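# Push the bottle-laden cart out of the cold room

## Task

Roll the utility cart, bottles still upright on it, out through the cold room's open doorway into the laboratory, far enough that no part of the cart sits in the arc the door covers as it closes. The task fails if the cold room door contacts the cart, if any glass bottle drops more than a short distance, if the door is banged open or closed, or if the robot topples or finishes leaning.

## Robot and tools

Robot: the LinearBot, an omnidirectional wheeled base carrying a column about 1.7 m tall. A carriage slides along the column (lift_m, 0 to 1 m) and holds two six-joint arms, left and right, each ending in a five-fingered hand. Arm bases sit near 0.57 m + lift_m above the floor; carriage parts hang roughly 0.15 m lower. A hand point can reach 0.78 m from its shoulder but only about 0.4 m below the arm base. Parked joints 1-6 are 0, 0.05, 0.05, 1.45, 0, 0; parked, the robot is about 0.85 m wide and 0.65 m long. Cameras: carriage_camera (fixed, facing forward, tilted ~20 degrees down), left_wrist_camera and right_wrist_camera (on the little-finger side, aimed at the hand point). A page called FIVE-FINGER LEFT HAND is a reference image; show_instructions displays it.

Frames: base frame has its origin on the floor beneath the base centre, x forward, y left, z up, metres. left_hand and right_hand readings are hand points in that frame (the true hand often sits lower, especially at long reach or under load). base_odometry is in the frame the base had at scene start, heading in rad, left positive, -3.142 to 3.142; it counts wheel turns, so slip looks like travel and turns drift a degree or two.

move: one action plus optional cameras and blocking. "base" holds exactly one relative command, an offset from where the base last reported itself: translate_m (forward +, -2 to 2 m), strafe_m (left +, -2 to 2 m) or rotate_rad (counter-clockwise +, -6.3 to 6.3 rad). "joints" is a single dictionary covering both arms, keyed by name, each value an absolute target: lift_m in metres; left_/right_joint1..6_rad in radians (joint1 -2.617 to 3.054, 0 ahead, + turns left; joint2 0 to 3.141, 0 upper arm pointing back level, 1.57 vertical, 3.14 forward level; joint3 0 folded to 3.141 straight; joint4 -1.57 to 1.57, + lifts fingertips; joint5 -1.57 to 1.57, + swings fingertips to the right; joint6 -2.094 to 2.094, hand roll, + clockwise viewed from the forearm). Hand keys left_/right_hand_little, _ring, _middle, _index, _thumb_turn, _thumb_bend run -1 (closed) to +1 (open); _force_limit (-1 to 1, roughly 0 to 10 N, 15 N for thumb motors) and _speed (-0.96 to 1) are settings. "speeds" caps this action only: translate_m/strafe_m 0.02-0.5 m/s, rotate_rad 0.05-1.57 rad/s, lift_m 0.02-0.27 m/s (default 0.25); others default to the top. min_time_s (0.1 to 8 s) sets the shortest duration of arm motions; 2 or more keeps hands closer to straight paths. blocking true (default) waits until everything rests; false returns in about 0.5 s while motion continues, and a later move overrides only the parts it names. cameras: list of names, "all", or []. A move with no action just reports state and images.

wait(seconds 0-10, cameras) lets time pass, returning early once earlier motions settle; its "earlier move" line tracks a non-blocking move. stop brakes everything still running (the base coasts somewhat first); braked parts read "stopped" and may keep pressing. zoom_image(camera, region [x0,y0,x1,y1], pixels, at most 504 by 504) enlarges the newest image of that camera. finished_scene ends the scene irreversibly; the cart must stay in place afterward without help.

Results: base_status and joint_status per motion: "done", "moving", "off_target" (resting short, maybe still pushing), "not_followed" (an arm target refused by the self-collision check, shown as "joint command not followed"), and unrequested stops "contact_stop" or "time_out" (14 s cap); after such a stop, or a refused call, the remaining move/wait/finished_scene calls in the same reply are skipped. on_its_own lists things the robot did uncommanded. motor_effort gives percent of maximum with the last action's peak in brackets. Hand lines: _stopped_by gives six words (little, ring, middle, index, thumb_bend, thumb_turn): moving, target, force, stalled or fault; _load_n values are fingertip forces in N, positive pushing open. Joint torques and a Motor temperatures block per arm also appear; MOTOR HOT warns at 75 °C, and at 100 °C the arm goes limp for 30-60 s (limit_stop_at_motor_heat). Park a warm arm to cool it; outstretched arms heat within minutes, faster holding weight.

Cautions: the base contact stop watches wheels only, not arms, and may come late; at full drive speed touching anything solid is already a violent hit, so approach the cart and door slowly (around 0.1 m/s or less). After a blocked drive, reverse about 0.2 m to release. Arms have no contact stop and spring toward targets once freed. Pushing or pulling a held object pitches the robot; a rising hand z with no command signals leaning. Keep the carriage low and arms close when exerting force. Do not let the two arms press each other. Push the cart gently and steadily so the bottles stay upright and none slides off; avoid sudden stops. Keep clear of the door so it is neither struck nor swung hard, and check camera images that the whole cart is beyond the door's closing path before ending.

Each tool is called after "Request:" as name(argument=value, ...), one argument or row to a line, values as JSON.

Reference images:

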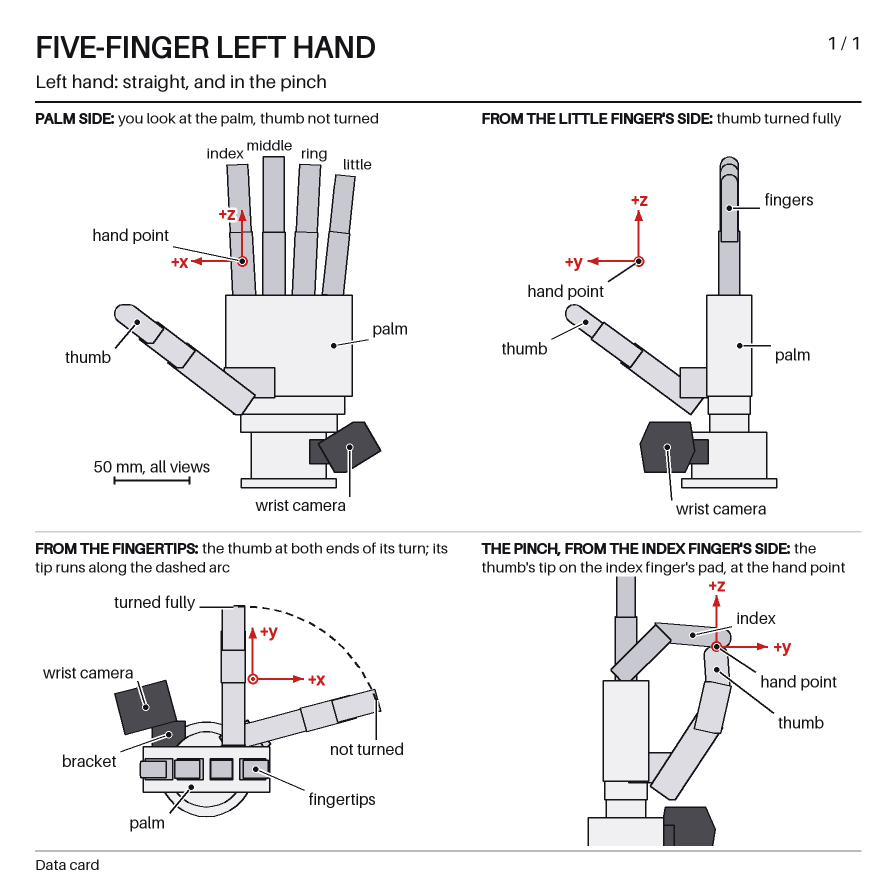

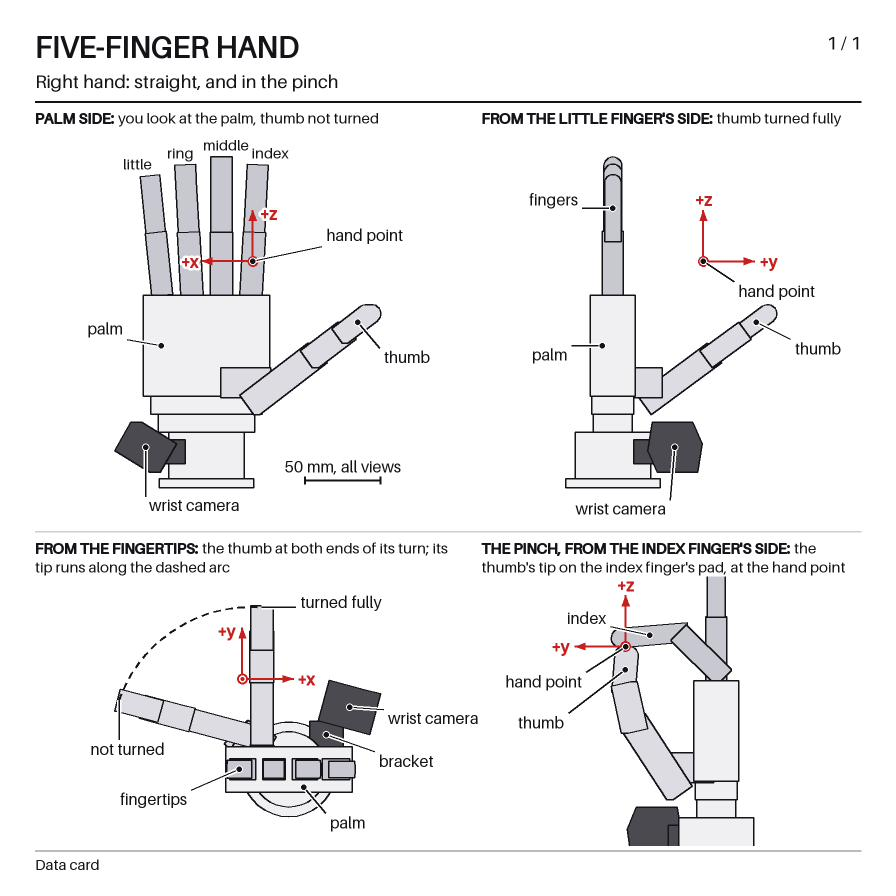

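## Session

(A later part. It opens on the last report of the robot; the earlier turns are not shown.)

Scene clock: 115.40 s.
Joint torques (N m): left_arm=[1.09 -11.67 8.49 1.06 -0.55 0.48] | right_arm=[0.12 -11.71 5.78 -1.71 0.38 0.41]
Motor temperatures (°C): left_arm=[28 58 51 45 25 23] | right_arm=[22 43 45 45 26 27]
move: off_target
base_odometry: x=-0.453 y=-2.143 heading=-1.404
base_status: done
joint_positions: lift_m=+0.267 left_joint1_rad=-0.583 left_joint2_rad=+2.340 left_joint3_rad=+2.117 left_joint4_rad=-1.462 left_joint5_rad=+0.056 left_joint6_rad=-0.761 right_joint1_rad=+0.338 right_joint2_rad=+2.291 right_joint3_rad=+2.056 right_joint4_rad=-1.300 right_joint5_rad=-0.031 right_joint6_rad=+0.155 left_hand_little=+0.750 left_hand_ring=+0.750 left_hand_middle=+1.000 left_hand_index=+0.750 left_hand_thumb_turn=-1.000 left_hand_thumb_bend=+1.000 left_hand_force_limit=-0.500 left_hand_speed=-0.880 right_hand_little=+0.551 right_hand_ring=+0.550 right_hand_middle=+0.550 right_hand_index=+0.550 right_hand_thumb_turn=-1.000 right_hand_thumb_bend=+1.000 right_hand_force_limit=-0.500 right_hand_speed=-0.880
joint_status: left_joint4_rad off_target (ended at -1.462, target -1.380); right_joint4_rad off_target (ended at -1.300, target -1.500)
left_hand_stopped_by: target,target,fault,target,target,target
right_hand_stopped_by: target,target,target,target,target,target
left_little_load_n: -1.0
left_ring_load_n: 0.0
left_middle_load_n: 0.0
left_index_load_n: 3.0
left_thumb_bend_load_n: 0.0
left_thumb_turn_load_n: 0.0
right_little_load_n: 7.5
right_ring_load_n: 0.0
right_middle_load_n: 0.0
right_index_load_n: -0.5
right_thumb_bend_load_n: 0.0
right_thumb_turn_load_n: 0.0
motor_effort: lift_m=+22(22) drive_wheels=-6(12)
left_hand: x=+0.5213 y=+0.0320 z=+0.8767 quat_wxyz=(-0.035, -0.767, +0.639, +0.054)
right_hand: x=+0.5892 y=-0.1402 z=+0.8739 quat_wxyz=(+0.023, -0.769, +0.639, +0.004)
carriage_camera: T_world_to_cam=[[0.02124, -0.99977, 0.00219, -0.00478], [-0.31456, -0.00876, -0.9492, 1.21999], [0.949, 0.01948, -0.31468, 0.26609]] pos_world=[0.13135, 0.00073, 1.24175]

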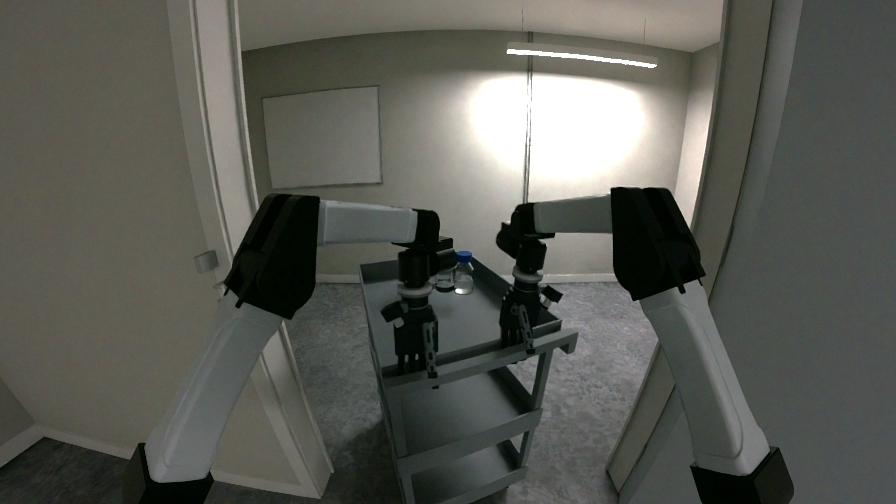

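Request:
move(
  joints={"right_joint4_rad":-1.38,"left_joint4_rad":-1.42,"right_joint6_rad":0.03,"left_joint6_rad":-0.88},
  min_time_s=2,
  cameras=["all"],
)

Scene clock: 119.27 s.
Joint torques (N m): left_arm=[1.1 -11.51 8.49 0.58 -0.5 -0.12] | right_arm=[0.1 -11.67 5.78 -0.5 0.43 -0.06]
Motor temperatures (°C): left_arm=[28 58 51 45 25 23] | right_arm=[22 44 45 45 26 27]
move: off_target
base_odometry: x=-0.453 y=-2.143 heading=-1.404
base_status: not commanded
joint_positions: lift_m=+0.267 left_joint1_rad=-0.583 left_joint2_rad=+2.340 left_joint3_rad=+2.117 left_joint4_rad=-1.460 left_joint5_rad=+0.052 left_joint6_rad=-0.870 right_joint1_rad=+0.338 right_joint2_rad=+2.291 right_joint3_rad=+2.056 right_joint4_rad=-1.300 right_joint5_rad=-0.035 right_joint6_rad=+0.038 left_hand_little=+0.750 left_hand_ring=+0.750 left_hand_middle=+1.000 left_hand_index=+0.750 left_hand_thumb_turn=-1.000 left_hand_thumb_bend=+1.000 left_hand_force_limit=-0.500 left_hand_speed=-0.880 right_hand_little=+0.550 right_hand_ring=+0.550 right_hand_middle=+0.550 right_hand_index=+0.550 right_hand_thumb_turn=-1.000 right_hand_thumb_bend=+1.000 right_hand_force_limit=-0.500 right_hand_speed=-0.880
joint_status: left_joint4_rad off_target (ended at -1.460, target -1.420); right_joint4_rad off_target (ended at -1.300, target -1.380); the others done
left_hand_stopped_by: target,target,fault,target,target,target
right_hand_stopped_by: target,target,target,target,target,target
left_little_load_n: 0.0
left_ring_load_n: 0.0
left_middle_load_n: -1.0
left_index_load_n: 0.0
left_thumb_bend_load_n: -0.5
left_thumb_turn_load_n: 0.0
right_little_load_n: 2.0
right_ring_load_n: 1.0
right_middle_load_n: 0.0
right_index_load_n: 0.0
right_thumb_bend_load_n: 0.0
right_thumb_turn_load_n: 0.0
motor_effort: lift_m=+22(22) drive_wheels=-5(6)
left_hand: x=+0.5270 y=+0.0269 z=+0.8755 quat_wxyz=(-0.029, -0.800, +0.597, +0.055)
right_hand: x=+0.5871 y=-0.1471 z=+0.8737 quat_wxyz=(+0.025, -0.805, +0.593, +0.004)
pictures: carriage_camera, left_wrist_camera, right_wrist_camera
carriage_camera: T_world_to_cam=[[0.02124, -0.99977, 0.00219, -0.00478], [-0.31456, -0.00876, -0.9492, 1.21999], [0.949, 0.01948, -0.31468, 0.26609]] pos_world=[0.13135, 0.00073, 1.24175]
left_wrist_camera: T_world_to_cam=[[0.99032, -0.01217, -0.13827, -0.3972], [0.05323, -0.88669, 0.45928, -0.40073], [-0.12819, -0.4622, -0.87746, 0.96588]] pos_world=[0.5385, 0.08627, 0.97665]
right_wrist_camera: T_world_to_cam=[[-0.85194, -0.51892, -0.07013, 0.48984], [-0.48177, 0.72428, 0.49328, -0.03405], [-0.20518, 0.45403, -0.86704, 1.06206]] pos_world=[0.61882, -0.20336, 0.972]

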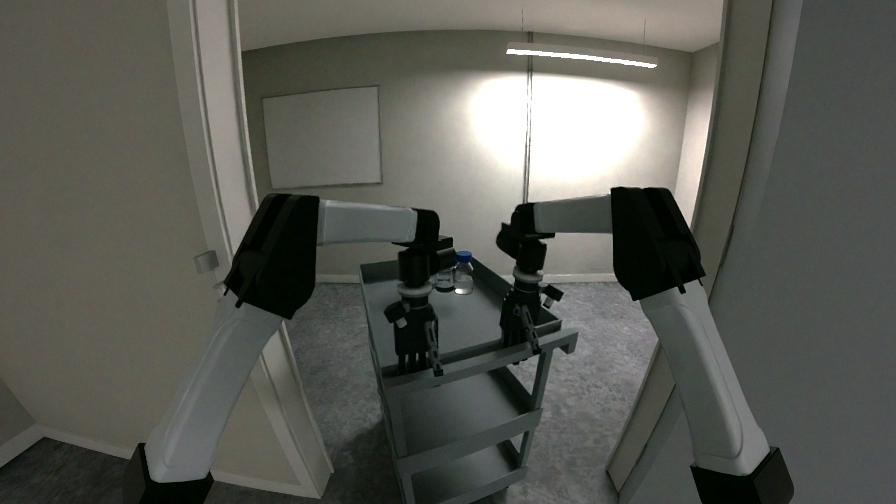

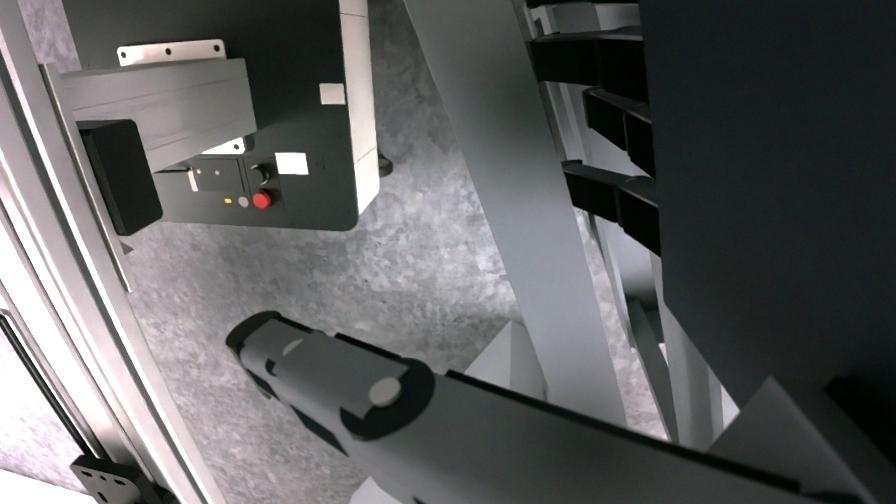

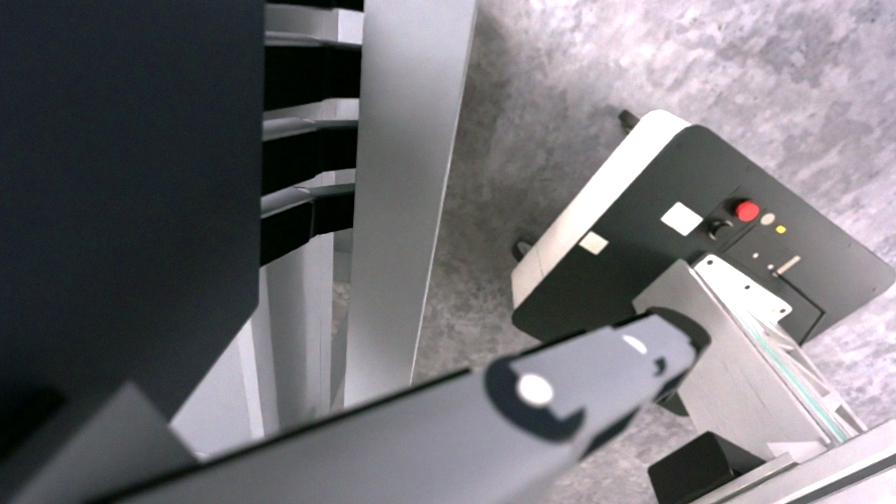

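Request:
move(
  base={"translate_m":-0.3},
  speeds={"translate_m":0.08},
  cameras=["carriage_camera"],
)

Scene clock: 124.07 s.
Joint torques (N m): left_arm=[1.01 -11.33 8.42 0.53 -0.31 -0.1] | right_arm=[0.09 -11.67 5.78 -0.52 0.37 0.07]
Motor temperatures (°C): left_arm=[28 57 51 45 25 23] | right_arm=[22 45 45 45 26 27]
move: done
base_odometry: x=-0.503 y=-1.847 heading=-1.403
base_status: done
joint_positions: lift_m=+0.267 left_joint1_rad=-0.583 left_joint2_rad=+2.340 left_joint3_rad=+2.117 left_joint4_rad=-1.454 left_joint5_rad=+0.030 left_joint6_rad=-0.872 right_joint1_rad=+0.339 right_joint2_rad=+2.291 right_joint3_rad=+2.056 right_joint4_rad=-1.299 right_joint5_rad=-0.029 right_joint6_rad=+0.027 left_hand_little=+0.750 left_hand_ring=+0.750 left_hand_middle=+1.000 left_hand_index=+0.750 left_hand_thumb_turn=-1.000 left_hand_thumb_bend=+1.000 left_hand_force_limit=-0.500 left_hand_speed=-0.880 right_hand_little=+0.550 right_hand_ring=+0.550 right_hand_middle=+0.550 right_hand_index=+0.550 right_hand_thumb_turn=-1.000 right_hand_thumb_bend=+1.000 right_hand_force_limit=-0.500 right_hand_speed=-0.880
joint_status: not commanded
left_hand_stopped_by: target,target,fault,target,target,target
right_hand_stopped_by: target,target,target,target,target,target
left_little_load_n: 0.0
left_ring_load_n: 0.0
left_middle_load_n: -0.5
left_index_load_n: 0.0
left_thumb_bend_load_n: -0.5
left_thumb_turn_load_n: 0.0
right_little_load_n: 1.5
right_ring_load_n: 1.5
right_middle_load_n: 0.5
right_index_load_n: 0.0
right_thumb_bend_load_n: 0.0
right_thumb_turn_load_n: 0.0
motor_effort: lift_m=+22(22) drive_wheels=-5(12)
left_hand: x=+0.5305 y=+0.0296 z=+0.8736 quat_wxyz=(-0.018, -0.801, +0.597, +0.053)
right_hand: x=+0.5875 y=-0.1488 z=+0.8733 quat_wxyz=(+0.023, -0.808, +0.588, +0.002)
carriage_camera: T_world_to_cam=[[0.02124, -0.99977, 0.00219, -0.00478], [-0.31456, -0.00876, -0.9492, 1.21999], [0.949, 0.01948, -0.31468, 0.26609]] pos_world=[0.13135, 0.00073, 1.24175]

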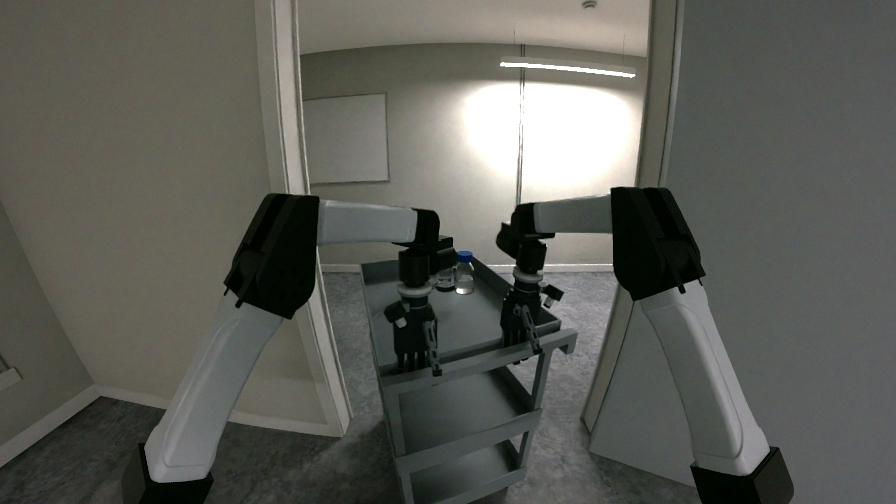

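Request:
move(
  base={"translate_m":-0.5},
  speeds={"translate_m":0.1},
  cameras=["all"],
)

Scene clock: 131.70 s.
Joint torques (N m): left_arm=[1.1 -11.54 8.36 0.56 -0.31 -0.05] | right_arm=[0.14 -11.66 5.74 -0.4 0.37 0.07]
Motor temperatures (°C): left_arm=[28 57 51 44 25 23] | right_arm=[22 46 45 45 26 27]
move: done
base_odometry: x=-0.588 y=-1.354 heading=-1.402
base_status: done
joint_positions: lift_m=+0.267 left_joint1_rad=-0.583 left_joint2_rad=+2.340 left_joint3_rad=+2.117 left_joint4_rad=-1.459 left_joint5_rad=+0.028 left_joint6_rad=-0.874 right_joint1_rad=+0.338 right_joint2_rad=+2.291 right_joint3_rad=+2.056 right_joint4_rad=-1.313 right_joint5_rad=-0.028 right_joint6_rad=+0.027 left_hand_little=+0.750 left_hand_ring=+0.750 left_hand_middle=+1.000 left_hand_index=+0.750 left_hand_thumb_turn=-1.000 left_hand_thumb_bend=+1.000 left_hand_force_limit=-0.500 left_hand_speed=-0.880 right_hand_little=+0.550 right_hand_ring=+0.550 right_hand_middle=+0.550 right_hand_index=+0.550 right_hand_thumb_turn=-1.000 right_hand_thumb_bend=+1.000 right_hand_force_limit=-0.500 right_hand_speed=-0.880
joint_status: not commanded
left_hand_stopped_by: target,target,fault,target,target,target
right_hand_stopped_by: target,target,target,target,target,target
left_little_load_n: 0.0
left_ring_load_n: 0.0
left_middle_load_n: -1.0
left_index_load_n: 0.0
left_thumb_bend_load_n: 0.0
left_thumb_turn_load_n: 0.0
right_little_load_n: 0.0
right_ring_load_n: 1.0
right_middle_load_n: 0.5
right_index_load_n: 1.5
right_thumb_bend_load_n: 0.0
right_thumb_turn_load_n: 0.0
motor_effort: lift_m=+22(22) drive_wheels=-5(12)
left_hand: x=+0.5298 y=+0.0305 z=+0.8737 quat_wxyz=(-0.017, -0.801, +0.595, +0.055)
right_hand: x=+0.5841 y=-0.1505 z=+0.8740 quat_wxyz=(+0.017, -0.808, +0.589, +0.005)
pictures: carriage_camera, left_wrist_camera, right_wrist_camera
carriage_camera: T_world_to_cam=[[0.02124, -0.99977, 0.00219, -0.00478], [-0.31456, -0.00876, -0.9492, 1.21999], [0.949, 0.01948, -0.31468, 0.26609]] pos_world=[0.13135, 0.00073, 1.24175]
left_wrist_camera: T_world_to_cam=[[0.99221, -0.00773, -0.12437, -0.41342], [0.04847, -0.89554, 0.44233, -0.37931], [-0.1148, -0.44491, -0.88819, 0.96796]] pos_world=[0.5397, 0.08778, 0.97609]
right_wrist_camera: T_world_to_cam=[[-0.8471, -0.52849, -0.05581, 0.46873], [-0.48449, 0.72486, 0.48973, -0.02849], [-0.21837, 0.44189, -0.87008, 1.0719]] pos_world=[0.61733, -0.20529, 0.97276]

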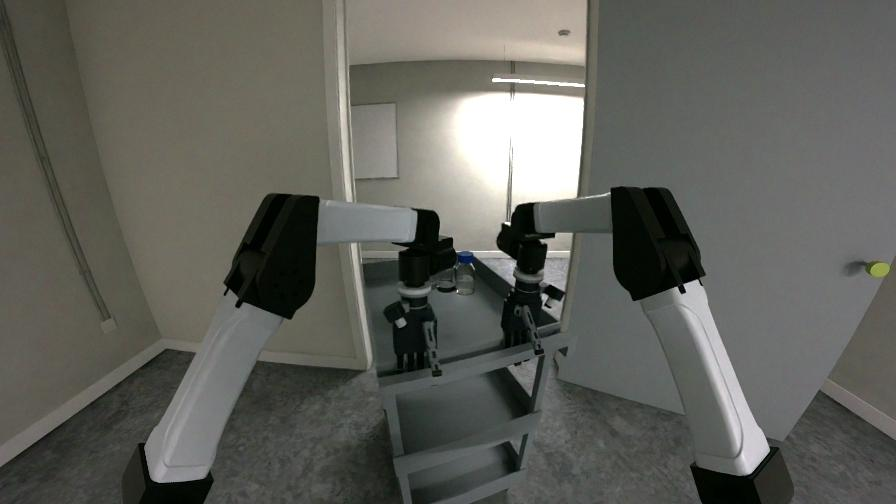

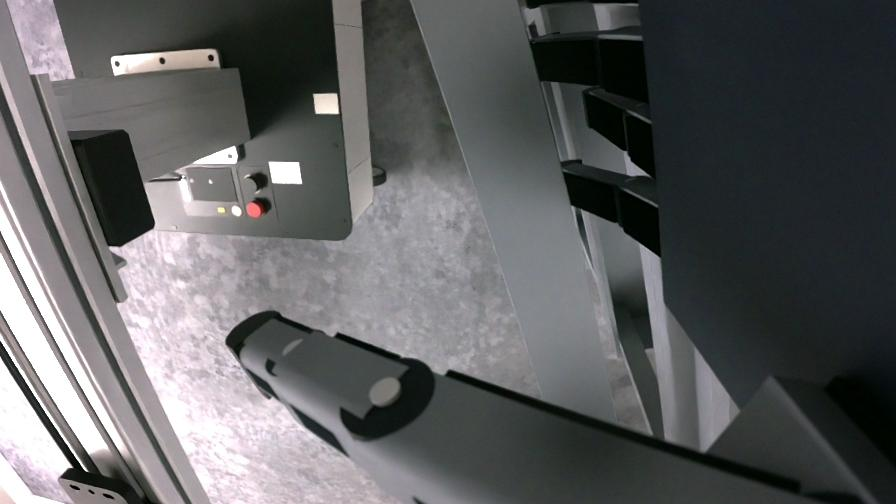

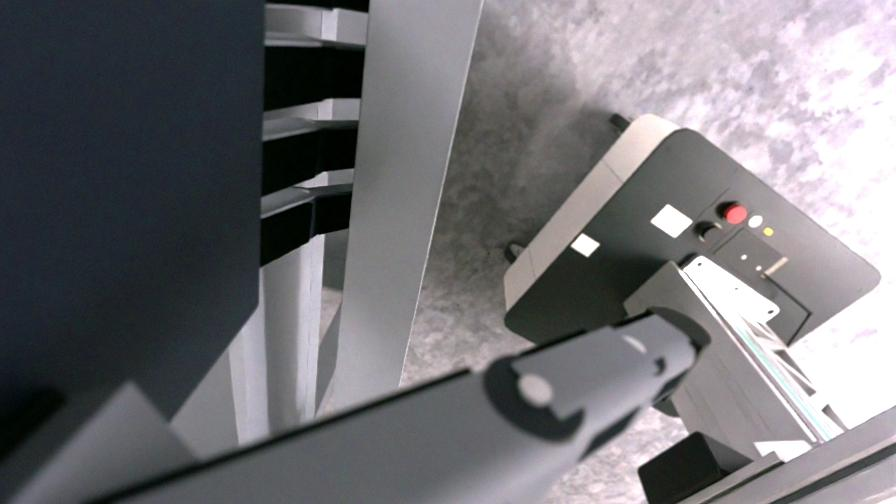

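Request:
move(
  base={"translate_m":-0.6},
  speeds={"translate_m":0.1},
  cameras=["carriage_camera"],
)

Scene clock: 138.63 s.
Joint torques (N m): left_arm=[0.7 -11.44 8.4 0.52 -0.19 -0.02] | right_arm=[0.23 -11.7 5.74 -0.36 0.32 0]
Motor temperatures (°C): left_arm=[28 56 52 44 25 23] | right_arm=[22 47 45 44 26 27]
move: done
base_odometry: x=-0.689 y=-0.763 heading=-1.401
base_status: done
joint_positions: lift_m=+0.267 left_joint1_rad=-0.580 left_joint2_rad=+2.340 left_joint3_rad=+2.117 left_joint4_rad=-1.457 left_joint5_rad=+0.024 left_joint6_rad=-0.876 right_joint1_rad=+0.337 right_joint2_rad=+2.291 right_joint3_rad=+2.056 right_joint4_rad=-1.318 right_joint5_rad=-0.023 right_joint6_rad=+0.032 left_hand_little=+0.750 left_hand_ring=+0.750 left_hand_middle=+1.000 left_hand_index=+0.750 left_hand_thumb_turn=-1.000 left_hand_thumb_bend=+1.000 left_hand_force_limit=-0.500 left_hand_speed=-0.880 right_hand_little=+0.550 right_hand_ring=+0.550 right_hand_middle=+0.550 right_hand_index=+0.550 right_hand_thumb_turn=-1.000 right_hand_thumb_bend=+1.000 right_hand_force_limit=-0.500 right_hand_speed=-0.880
joint_status: not commanded
left_hand_stopped_by: target,target,fault,target,target,target
right_hand_stopped_by: target,target,target,target,target,target
left_little_load_n: 0.0
left_ring_load_n: 0.0
left_middle_load_n: -0.5
left_index_load_n: 0.0
left_thumb_bend_load_n: 0.0
left_thumb_turn_load_n: 0.0
right_little_load_n: 0.0
right_ring_load_n: 0.0
right_middle_load_n: 0.5
right_index_load_n: 1.5
right_thumb_bend_load_n: 0.0
right_thumb_turn_load_n: 0.0
motor_effort: lift_m=+22(22) drive_wheels=-5(11)
left_hand: x=+0.5318 y=+0.0318 z=+0.8733 quat_wxyz=(-0.015, -0.803, +0.594, +0.054)
right_hand: x=+0.5833 y=-0.1518 z=+0.8741 quat_wxyz=(+0.014, -0.806, +0.591, +0.005)
carriage_camera: T_world_to_cam=[[0.02124, -0.99977, 0.00219, -0.00478], [-0.31456, -0.00876, -0.9492, 1.21999], [0.949, 0.01948, -0.31468, 0.26609]] pos_world=[0.13135, 0.00073, 1.24175]

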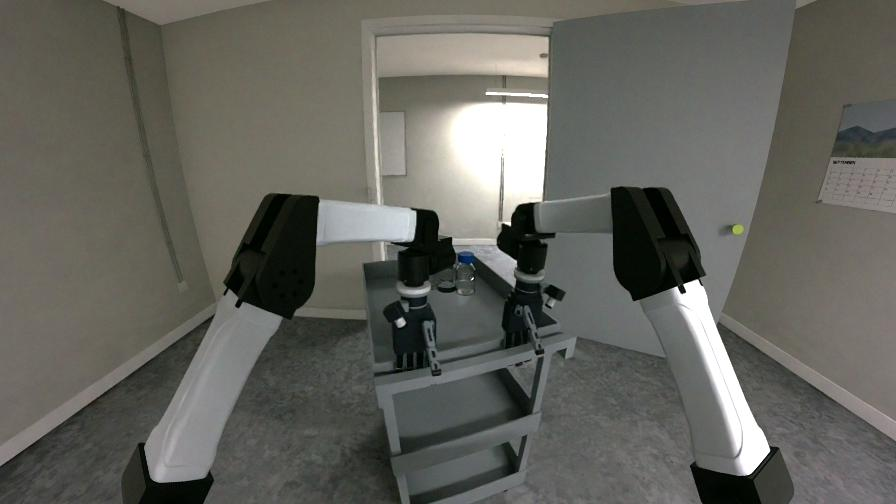

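Request:
move(
  base={"translate_m":-0.5},
  speeds={"translate_m":0.08},
  cameras=["all"],
)

Scene clock: 145.87 s.
Joint torques (N m): left_arm=[0.59 -11.49 8.7 0.44 -0.15 -0.01] | right_arm=[0.23 -11.66 5.72 -0.35 0.28 -0.02]
Motor temperatures (°C): left_arm=[28 56 52 44 25 23] | right_arm=[22 48 45 44 26 27]
move: done
base_odometry: x=-0.774 y=-0.270 heading=-1.400
base_status: done
joint_positions: lift_m=+0.267 left_joint1_rad=-0.580 left_joint2_rad=+2.340 left_joint3_rad=+2.117 left_joint4_rad=-1.445 left_joint5_rad=+0.015 left_joint6_rad=-0.876 right_joint1_rad=+0.336 right_joint2_rad=+2.291 right_joint3_rad=+2.056 right_joint4_rad=-1.318 right_joint5_rad=-0.017 right_joint6_rad=+0.035 left_hand_little=+0.750 left_hand_ring=+0.750 left_hand_middle=+1.000 left_hand_index=+0.750 left_hand_thumb_turn=-1.000 left_hand_thumb_bend=+1.000 left_hand_force_limit=-0.500 left_hand_speed=-0.880 right_hand_little=+0.550 right_hand_ring=+0.550 right_hand_middle=+0.550 right_hand_index=+0.550 right_hand_thumb_turn=-1.000 right_hand_thumb_bend=+1.000 right_hand_force_limit=-0.500 right_hand_speed=-0.880
joint_status: not commanded
left_hand_stopped_by: target,target,fault,target,target,target
right_hand_stopped_by: target,target,target,target,target,target
left_little_load_n: 0.0
left_ring_load_n: 0.0
left_middle_load_n: -0.5
left_index_load_n: 0.0
left_thumb_bend_load_n: 0.0
left_thumb_turn_load_n: 0.0
right_little_load_n: 0.0
right_ring_load_n: 0.0
right_middle_load_n: 0.5
right_index_load_n: 2.0
right_thumb_bend_load_n: 0.0
right_thumb_turn_load_n: 0.0
motor_effort: lift_m=+22(22) drive_wheels=-5(11)
left_hand: x=+0.5351 y=+0.0315 z=+0.8722 quat_wxyz=(-0.010, -0.803, +0.594, +0.048)
right_hand: x=+0.5840 y=-0.1533 z=+0.8739 quat_wxyz=(+0.012, -0.805, +0.593, +0.002)
pictures: carriage_camera, left_wrist_camera, right_wrist_camera
carriage_camera: T_world_to_cam=[[0.02124, -0.99977, 0.00219, -0.00478], [-0.31456, -0.00876, -0.9492, 1.21999], [0.949, 0.01948, -0.31468, 0.26609]] pos_world=[0.13135, 0.00073, 1.24175]
left_wrist_camera: T_world_to_cam=[[0.99435, -0.00376, -0.1061, -0.43616], [0.04361, -0.89672, 0.44044, -0.37364], [-0.0968, -0.44258, -0.89149, 0.96091]] pos_world=[0.543, 0.08858, 0.97493]
right_wrist_camera: T_world_to_cam=[[-0.85266, -0.52021, -0.04845, 0.4653], [-0.47624, 0.73573, 0.48156, -0.02246], [-0.21487, 0.43368, -0.87507, 1.07407]] pos_world=[0.61683, -0.20723, 0.97325]

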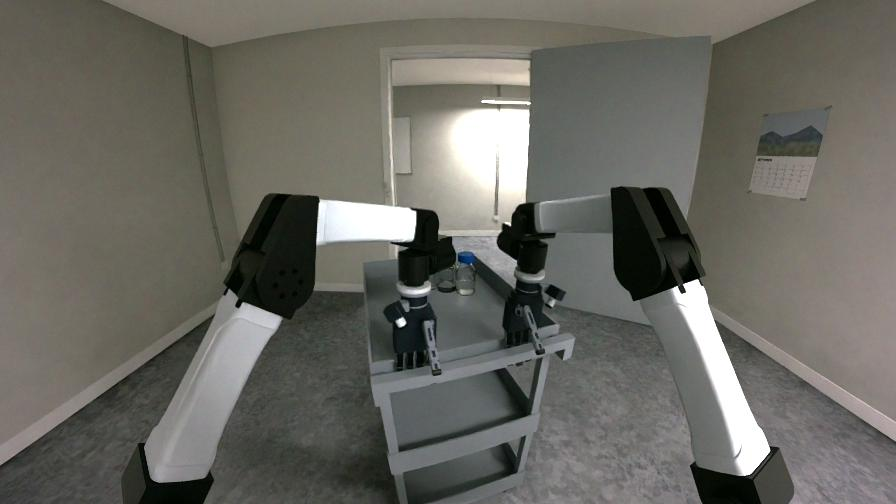

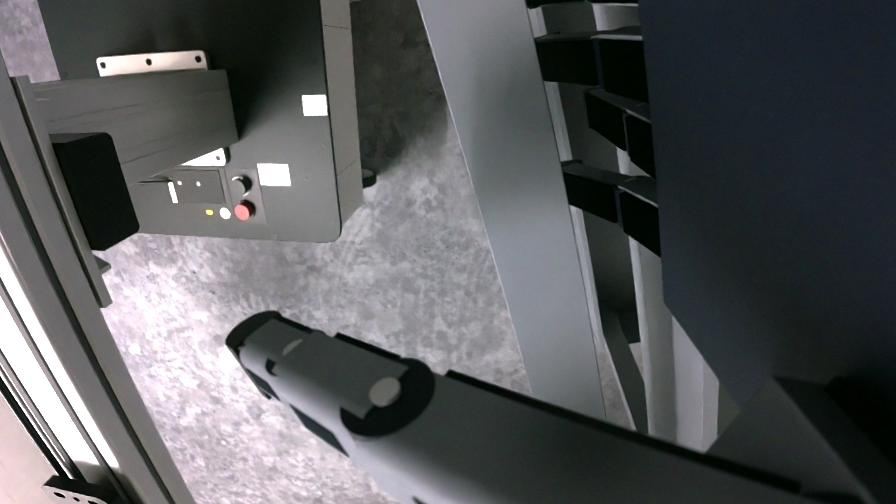

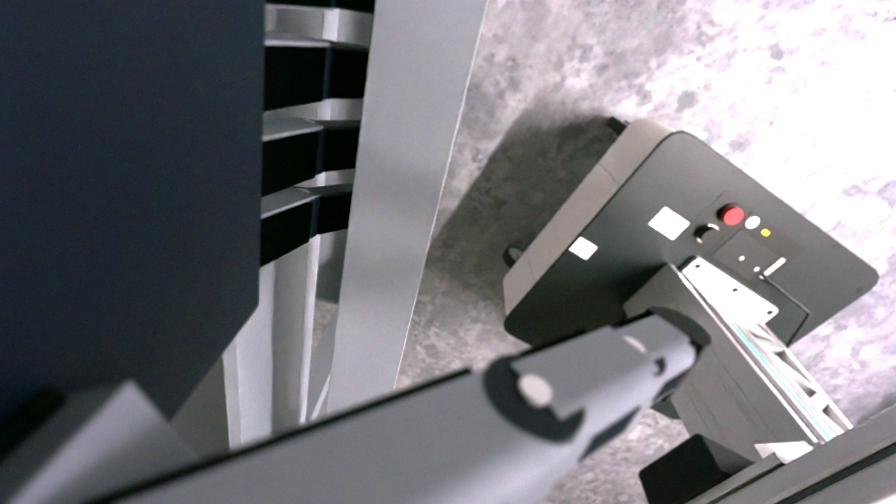

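Request:
move(
  base={"translate_m":-0.2},
  speeds={"translate_m":0.08},
)

Request:
move(
  joints={"left_hand_index":1,"left_hand_ring":1,"left_hand_little":1,"right_hand_index":1,"right_hand_middle":1,"right_hand_ring":1,"right_hand_little":1},
  cameras=["all"],
)

Scene clock: 149.83 s.
Joint torques (N m): left_arm=[0.59 -11.6 8.61 0.38 -0.05 -0.04] | right_arm=[0.39 -11.63 5.74 -0.35 0.21 -0.03]
Motor temperatures (°C): left_arm=[28 57 52 44 25 23] | right_arm=[22 48 45 44 26 27]
move: done
base_odometry: x=-0.808 y=-0.073 heading=-1.399
base_status: done
joint_positions: lift_m=+0.267 left_joint1_rad=-0.580 left_joint2_rad=+2.340 left_joint3_rad=+2.117 left_joint4_rad=-1.443 left_joint5_rad=+0.009 left_joint6_rad=-0.876 right_joint1_rad=+0.335 right_joint2_rad=+2.291 right_joint3_rad=+2.056 right_joint4_rad=-1.320 right_joint5_rad=-0.008 right_joint6_rad=+0.035 left_hand_little=+0.750 left_hand_ring=+0.750 left_hand_middle=+1.000 left_hand_index=+0.750 left_hand_thumb_turn=-1.000 left_hand_thumb_bend=+1.000 left_hand_force_limit=-0.500 left_hand_speed=-0.880 right_hand_little=+0.550 right_hand_ring=+0.550 right_hand_middle=+0.550 right_hand_index=+0.550 right_hand_thumb_turn=-1.000 right_hand_thumb_bend=+1.000 right_hand_force_limit=-0.500 right_hand_speed=-0.880
joint_status: not commanded
left_hand_stopped_by: target,target,fault,target,target,target
right_hand_stopped_by: target,target,target,target,target,target
left_little_load_n: 0.0
left_ring_load_n: 0.0
left_middle_load_n: -0.5
left_index_load_n: 0.0
left_thumb_bend_load_n: 0.0
left_thumb_turn_load_n: 0.0
right_little_load_n: 0.0
right_ring_load_n: 0.5
right_middle_load_n: 0.5
right_index_load_n: 2.0
right_thumb_bend_load_n: 0.0
right_thumb_turn_load_n: 0.0
motor_effort: lift_m=+22(22) drive_wheels=-5(10)
left_hand: x=+0.5362 y=+0.0323 z=+0.8717 quat_wxyz=(-0.007, -0.803, +0.594, +0.048)
right_hand: x=+0.5842 y=-0.1554 z=+0.8737 quat_wxyz=(+0.009, -0.805, +0.593, -0.001)
pictures: none

Scene clock: 151.67 s.
Joint torques (N m): left_arm=[0.72 -11.47 8.59 0.42 -0.07 -0.01] | right_arm=[0.35 -11.54 5.65 0.08 0.2 -0.03]
Motor temperatures (°C): left_arm=[28 57 52 44 25 23] | right_arm=[22 48 45 44 26 27]
move: done
base_odometry: x=-0.808 y=-0.073 heading=-1.399
base_status: not commanded
joint_positions: lift_m=+0.267 left_joint1_rad=-0.580 left_joint2_rad=+2.340 left_joint3_rad=+2.117 left_joint4_rad=-1.443 left_joint5_rad=+0.009 left_joint6_rad=-0.876 right_joint1_rad=+0.335 right_joint2_rad=+2.291 right_joint3_rad=+2.056 right_joint4_rad=-1.371 right_joint5_rad=-0.008 right_joint6_rad=+0.035 left_hand_little=+1.000 left_hand_ring=+1.000 left_hand_middle=+1.000 left_hand_index=+1.000 left_hand_thumb_turn=-1.000 left_hand_thumb_bend=+1.000 left_hand_force_limit=-0.500 left_hand_speed=-0.880 right_hand_little=+1.000 right_hand_ring=+1.000 right_hand_middle=+1.000 right_hand_index=+1.000 right_hand_thumb_turn=-1.000 right_hand_thumb_bend=+1.000 right_hand_force_limit=-0.500 right_hand_speed=-0.880
joint_status: all done
left_hand_stopped_by: target,target,fault,target,target,target
right_hand_stopped_by: target,target,target,target,target,target
left_little_load_n: 0.0
left_ring_load_n: 0.0
left_middle_load_n: 0.0
left_index_load_n: -0.5
left_thumb_bend_load_n: 0.0
left_thumb_turn_load_n: 0.0
right_little_load_n: 0.0
right_ring_load_n: 0.0
right_middle_load_n: 0.0
right_index_load_n: 0.0
right_thumb_bend_load_n: 0.0
right_thumb_turn_load_n: 0.0
on_its_own: right_joint4_rad moved -0.051 to your old target -1.380
motor_effort: lift_m=+22(22) drive_wheels=-5(5)
left_hand: x=+0.5362 y=+0.0323 z=+0.8717 quat_wxyz=(-0.007, -0.803, +0.594, +0.048)
right_hand: x=+0.5713 y=-0.1599 z=+0.8769 quat_wxyz=(-0.013, -0.805, +0.593, +0.013)
pictures: carriage_camera, left_wrist_camera, right_wrist_camera
carriage_camera: T_world_to_cam=[[0.02124, -0.99977, 0.00219, -0.00478], [-0.31456, -0.00876, -0.9492, 1.21999], [0.949, 0.01948, -0.31468, 0.26609]] pos_world=[0.13135, 0.00073, 1.24175]
left_wrist_camera: T_world_to_cam=[[0.99488, -0.00393, -0.10102, -0.442], [0.0408, -0.89868, 0.43671, -0.36789], [-0.0925, -0.43859, -0.89391, 0.96065]] pos_world=[0.5436, 0.08898, 0.97474]
right_wrist_camera: T_world_to_cam=[[-0.85405, -0.52016, 0.00567, 0.40448], [-0.45281, 0.74873, 0.48411, -0.03859], [-0.25606, 0.41089, -0.87499, 1.09664]] pos_world=[0.60878, -0.2113, 0.97593]

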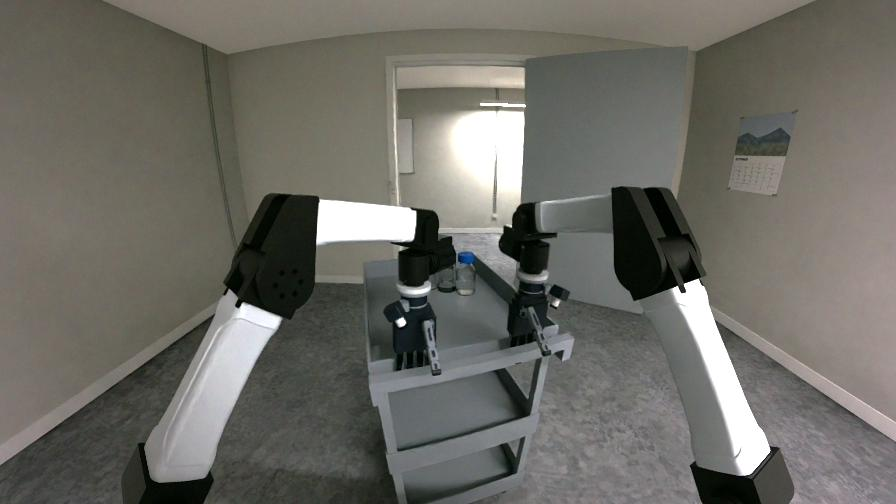

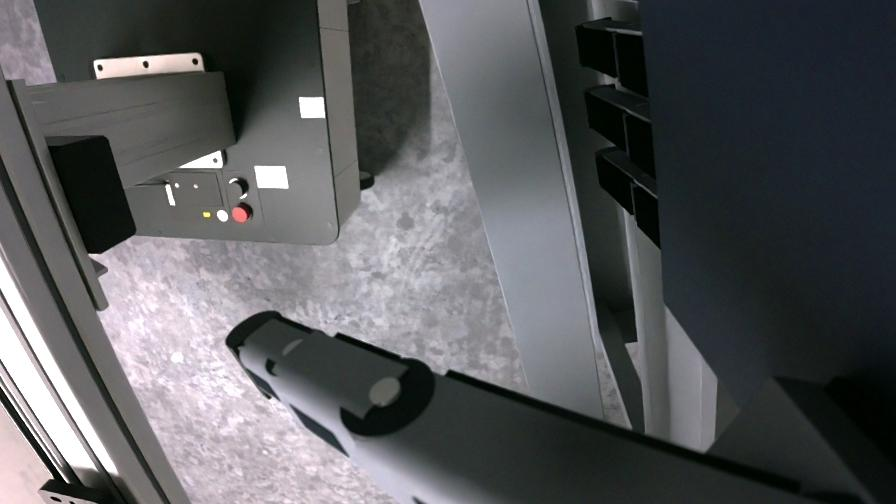

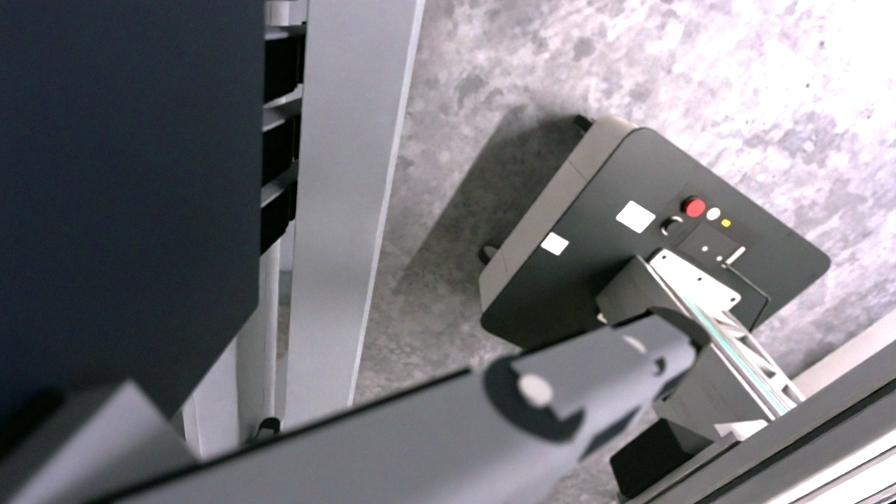

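Request:
move(
  joints={"lift_m":0.42},
  speeds={"lift_m":0.05},
  cameras=["all"],
)

Scene clock: 155.30 s.
Joint torques (N m): left_arm=[0.57 -11.58 8.36 0.25 -0.06 -0.03] | right_arm=[0.35 -11.44 5.74 0.13 0.2 -0.02]
Motor temperatures (°C): left_arm=[28 57 52 44 25 23] | right_arm=[22 49 45 44 26 27]
move: done
base_odometry: x=-0.808 y=-0.073 heading=-1.399
base_status: not commanded
joint_positions: lift_m=+0.420 left_joint1_rad=-0.580 left_joint2_rad=+2.341 left_joint3_rad=+2.118 left_joint4_rad=-1.430 left_joint5_rad=+0.009 left_joint6_rad=-0.876 right_joint1_rad=+0.335 right_joint2_rad=+2.291 right_joint3_rad=+2.056 right_joint4_rad=-1.377 right_joint5_rad=-0.008 right_joint6_rad=+0.035 left_hand_little=+1.000 left_hand_ring=+1.000 left_hand_middle=+1.000 left_hand_index=+1.000 left_hand_thumb_turn=-1.000 left_hand_thumb_bend=+1.000 left_hand_force_limit=-0.500 left_hand_speed=-0.880 right_hand_little=+1.000 right_hand_ring=+1.000 right_hand_middle=+1.000 right_hand_index=+1.000 right_hand_thumb_turn=-1.000 right_hand_thumb_bend=+1.000 right_hand_force_limit=-0.500 right_hand_speed=-0.880
joint_status: all done
left_hand_stopped_by: target,target,fault,target,target,target
right_hand_stopped_by: target,target,target,target,target,target
left_little_load_n: 0.0
left_ring_load_n: 0.0
left_middle_load_n: 0.0
left_index_load_n: 0.0
left_thumb_bend_load_n: 0.0
left_thumb_turn_load_n: 0.0
right_little_load_n: 0.0
right_ring_load_n: 0.0
right_middle_load_n: 0.0
right_index_load_n: 0.0
right_thumb_bend_load_n: 0.0
right_thumb_turn_load_n: 0.0
motor_effort: lift_m=+28(33) drive_wheels=-5(5)
left_hand: x=+0.5393 y=+0.0303 z=+1.0236 quat_wxyz=(-0.007, -0.803, +0.594, +0.041)
right_hand: x=+0.5697 y=-0.1604 z=+1.0296 quat_wxyz=(-0.015, -0.805, +0.593, +0.015)
pictures: carriage_camera, left_wrist_camera, right_wrist_camera
carriage_camera: T_world_to_cam=[[0.02124, -0.99977, 0.00219, -0.00511], [-0.31456, -0.00876, -0.9492, 1.36464], [0.949, 0.01948, -0.31468, 0.31404]] pos_world=[0.13135, 0.00073, 1.39415]
left_wrist_camera: T_world_to_cam=[[0.99598, -0.0047, -0.08949, -0.4421], [0.03567, -0.89533, 0.44397, -0.44098], [-0.08221, -0.44538, -0.89156, 1.08804]] pos_world=[0.5455, 0.08768, 1.12627]
right_wrist_camera: T_world_to_cam=[[-0.85396, -0.52021, 0.01157, 0.39589], [-0.4501, 0.74967, 0.48519, -0.11539], [-0.26107, 0.40912, -0.87433, 1.23203]] pos_world=[0.60779, -0.2116, 1.12861]

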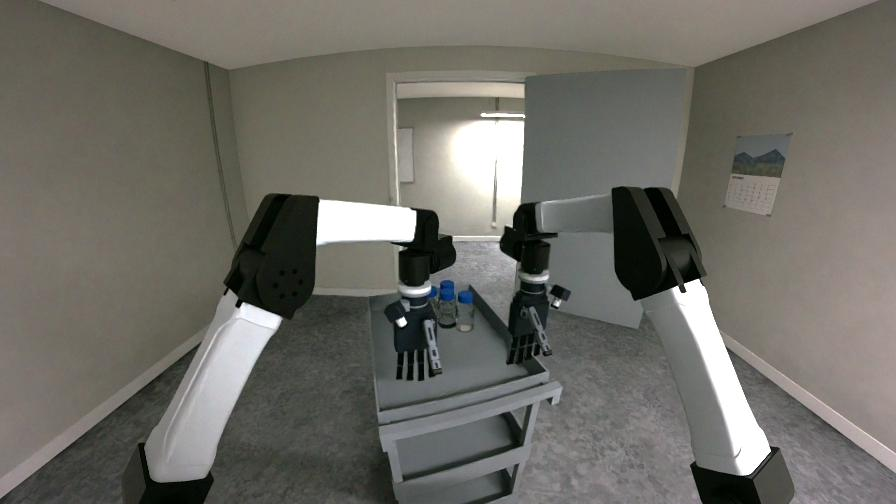

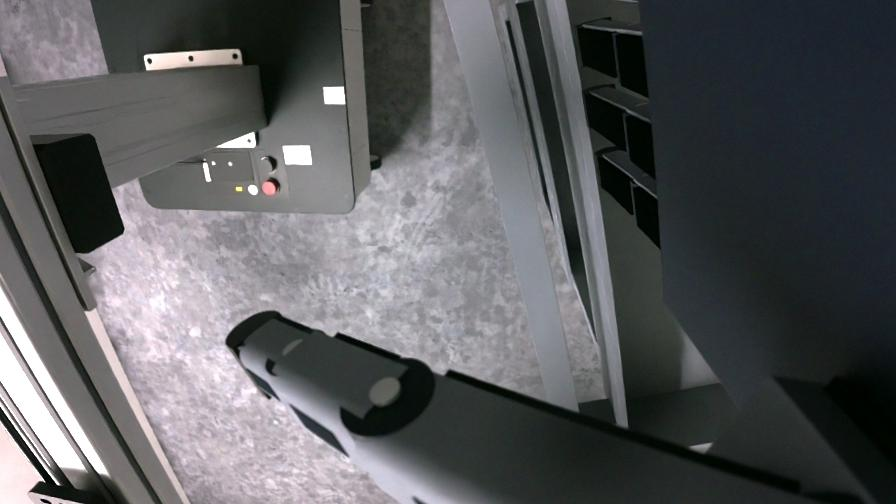

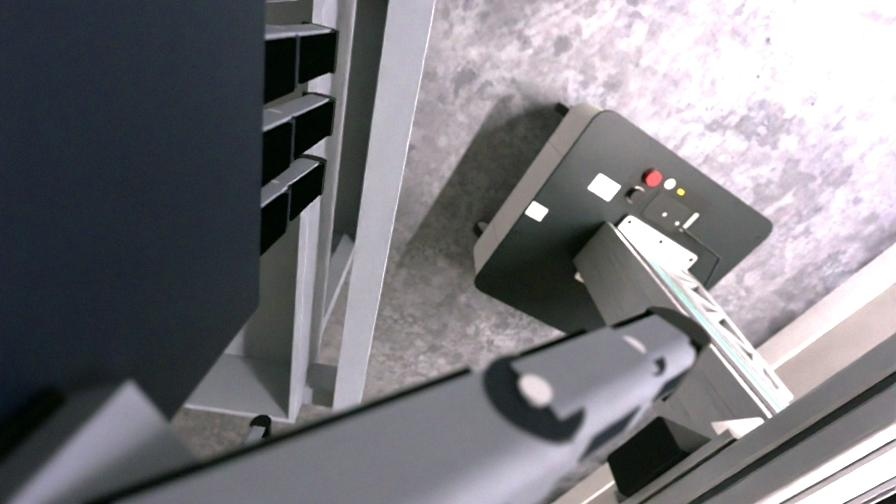

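Request:
move(
  base={"translate_m":-0.3},
  speeds={"translate_m":0.15},
  cameras=["carriage_camera"],
)

Scene clock: 158.57 s.
Joint torques (N m): left_arm=[0.65 -11.58 8.43 0.25 -0.07 -0.05] | right_arm=[0.36 -11.51 5.61 0.13 0.2 -0.03]
Motor temperatures (°C): left_arm=[28 58 51 43 25 23] | right_arm=[22 49 45 43 26 27]
move: done
base_odometry: x=-0.860 y=+0.222 heading=-1.398
base_status: done
joint_positions: lift_m=+0.420 left_joint1_rad=-0.578 left_joint2_rad=+2.341 left_joint3_rad=+2.118 left_joint4_rad=-1.427 left_joint5_rad=+0.009 left_joint6_rad=-0.876 right_joint1_rad=+0.335 right_joint2_rad=+2.291 right_joint3_rad=+2.056 right_joint4_rad=-1.378 right_joint5_rad=-0.008 right_joint6_rad=+0.035 left_hand_little=+1.000 left_hand_ring=+1.000 left_hand_middle=+1.000 left_hand_index=+1.000 left_hand_thumb_turn=-1.000 left_hand_thumb_bend=+1.000 left_hand_force_limit=-0.500 left_hand_speed=-0.880 right_hand_little=+1.000 right_hand_ring=+1.000 right_hand_middle=+1.000 right_hand_index=+1.000 right_hand_thumb_turn=-1.000 right_hand_thumb_bend=+1.000 right_hand_force_limit=-0.500 right_hand_speed=-0.880
joint_status: not commanded
left_hand_stopped_by: target,target,fault,target,target,target
right_hand_stopped_by: target,target,target,target,target,target
left_little_load_n: 0.0
left_ring_load_n: 0.0
left_middle_load_n: 0.0
left_index_load_n: 0.0
left_thumb_bend_load_n: 0.5
left_thumb_turn_load_n: 0.0
right_little_load_n: 0.0
right_ring_load_n: 0.0
right_middle_load_n: 0.0
right_index_load_n: 0.0
right_thumb_bend_load_n: 0.0
right_thumb_turn_load_n: 0.0
motor_effort: lift_m=+28(28) drive_wheels=-5(11)
left_hand: x=+0.5405 y=+0.0303 z=+1.0235 quat_wxyz=(-0.007, -0.804, +0.594, +0.039)
right_hand: x=+0.5695 y=-0.1605 z=+1.0297 quat_wxyz=(-0.015, -0.805, +0.593, +0.015)
carriage_camera: T_world_to_cam=[[0.02124, -0.99977, 0.00219, -0.00511], [-0.31456, -0.00876, -0.9492, 1.36464], [0.949, 0.01948, -0.31468, 0.31404]] pos_world=[0.13135, 0.00073, 1.39415]

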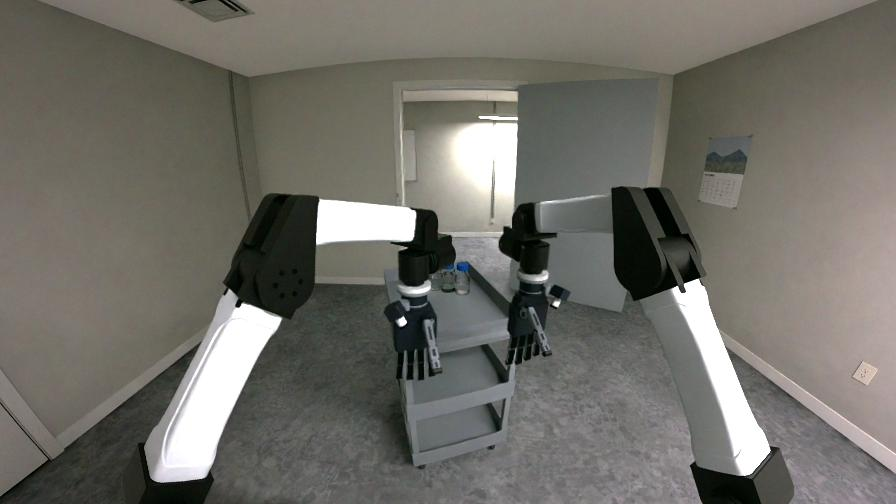

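Request:
finished_scene(
)

The scene is finished: the task was done.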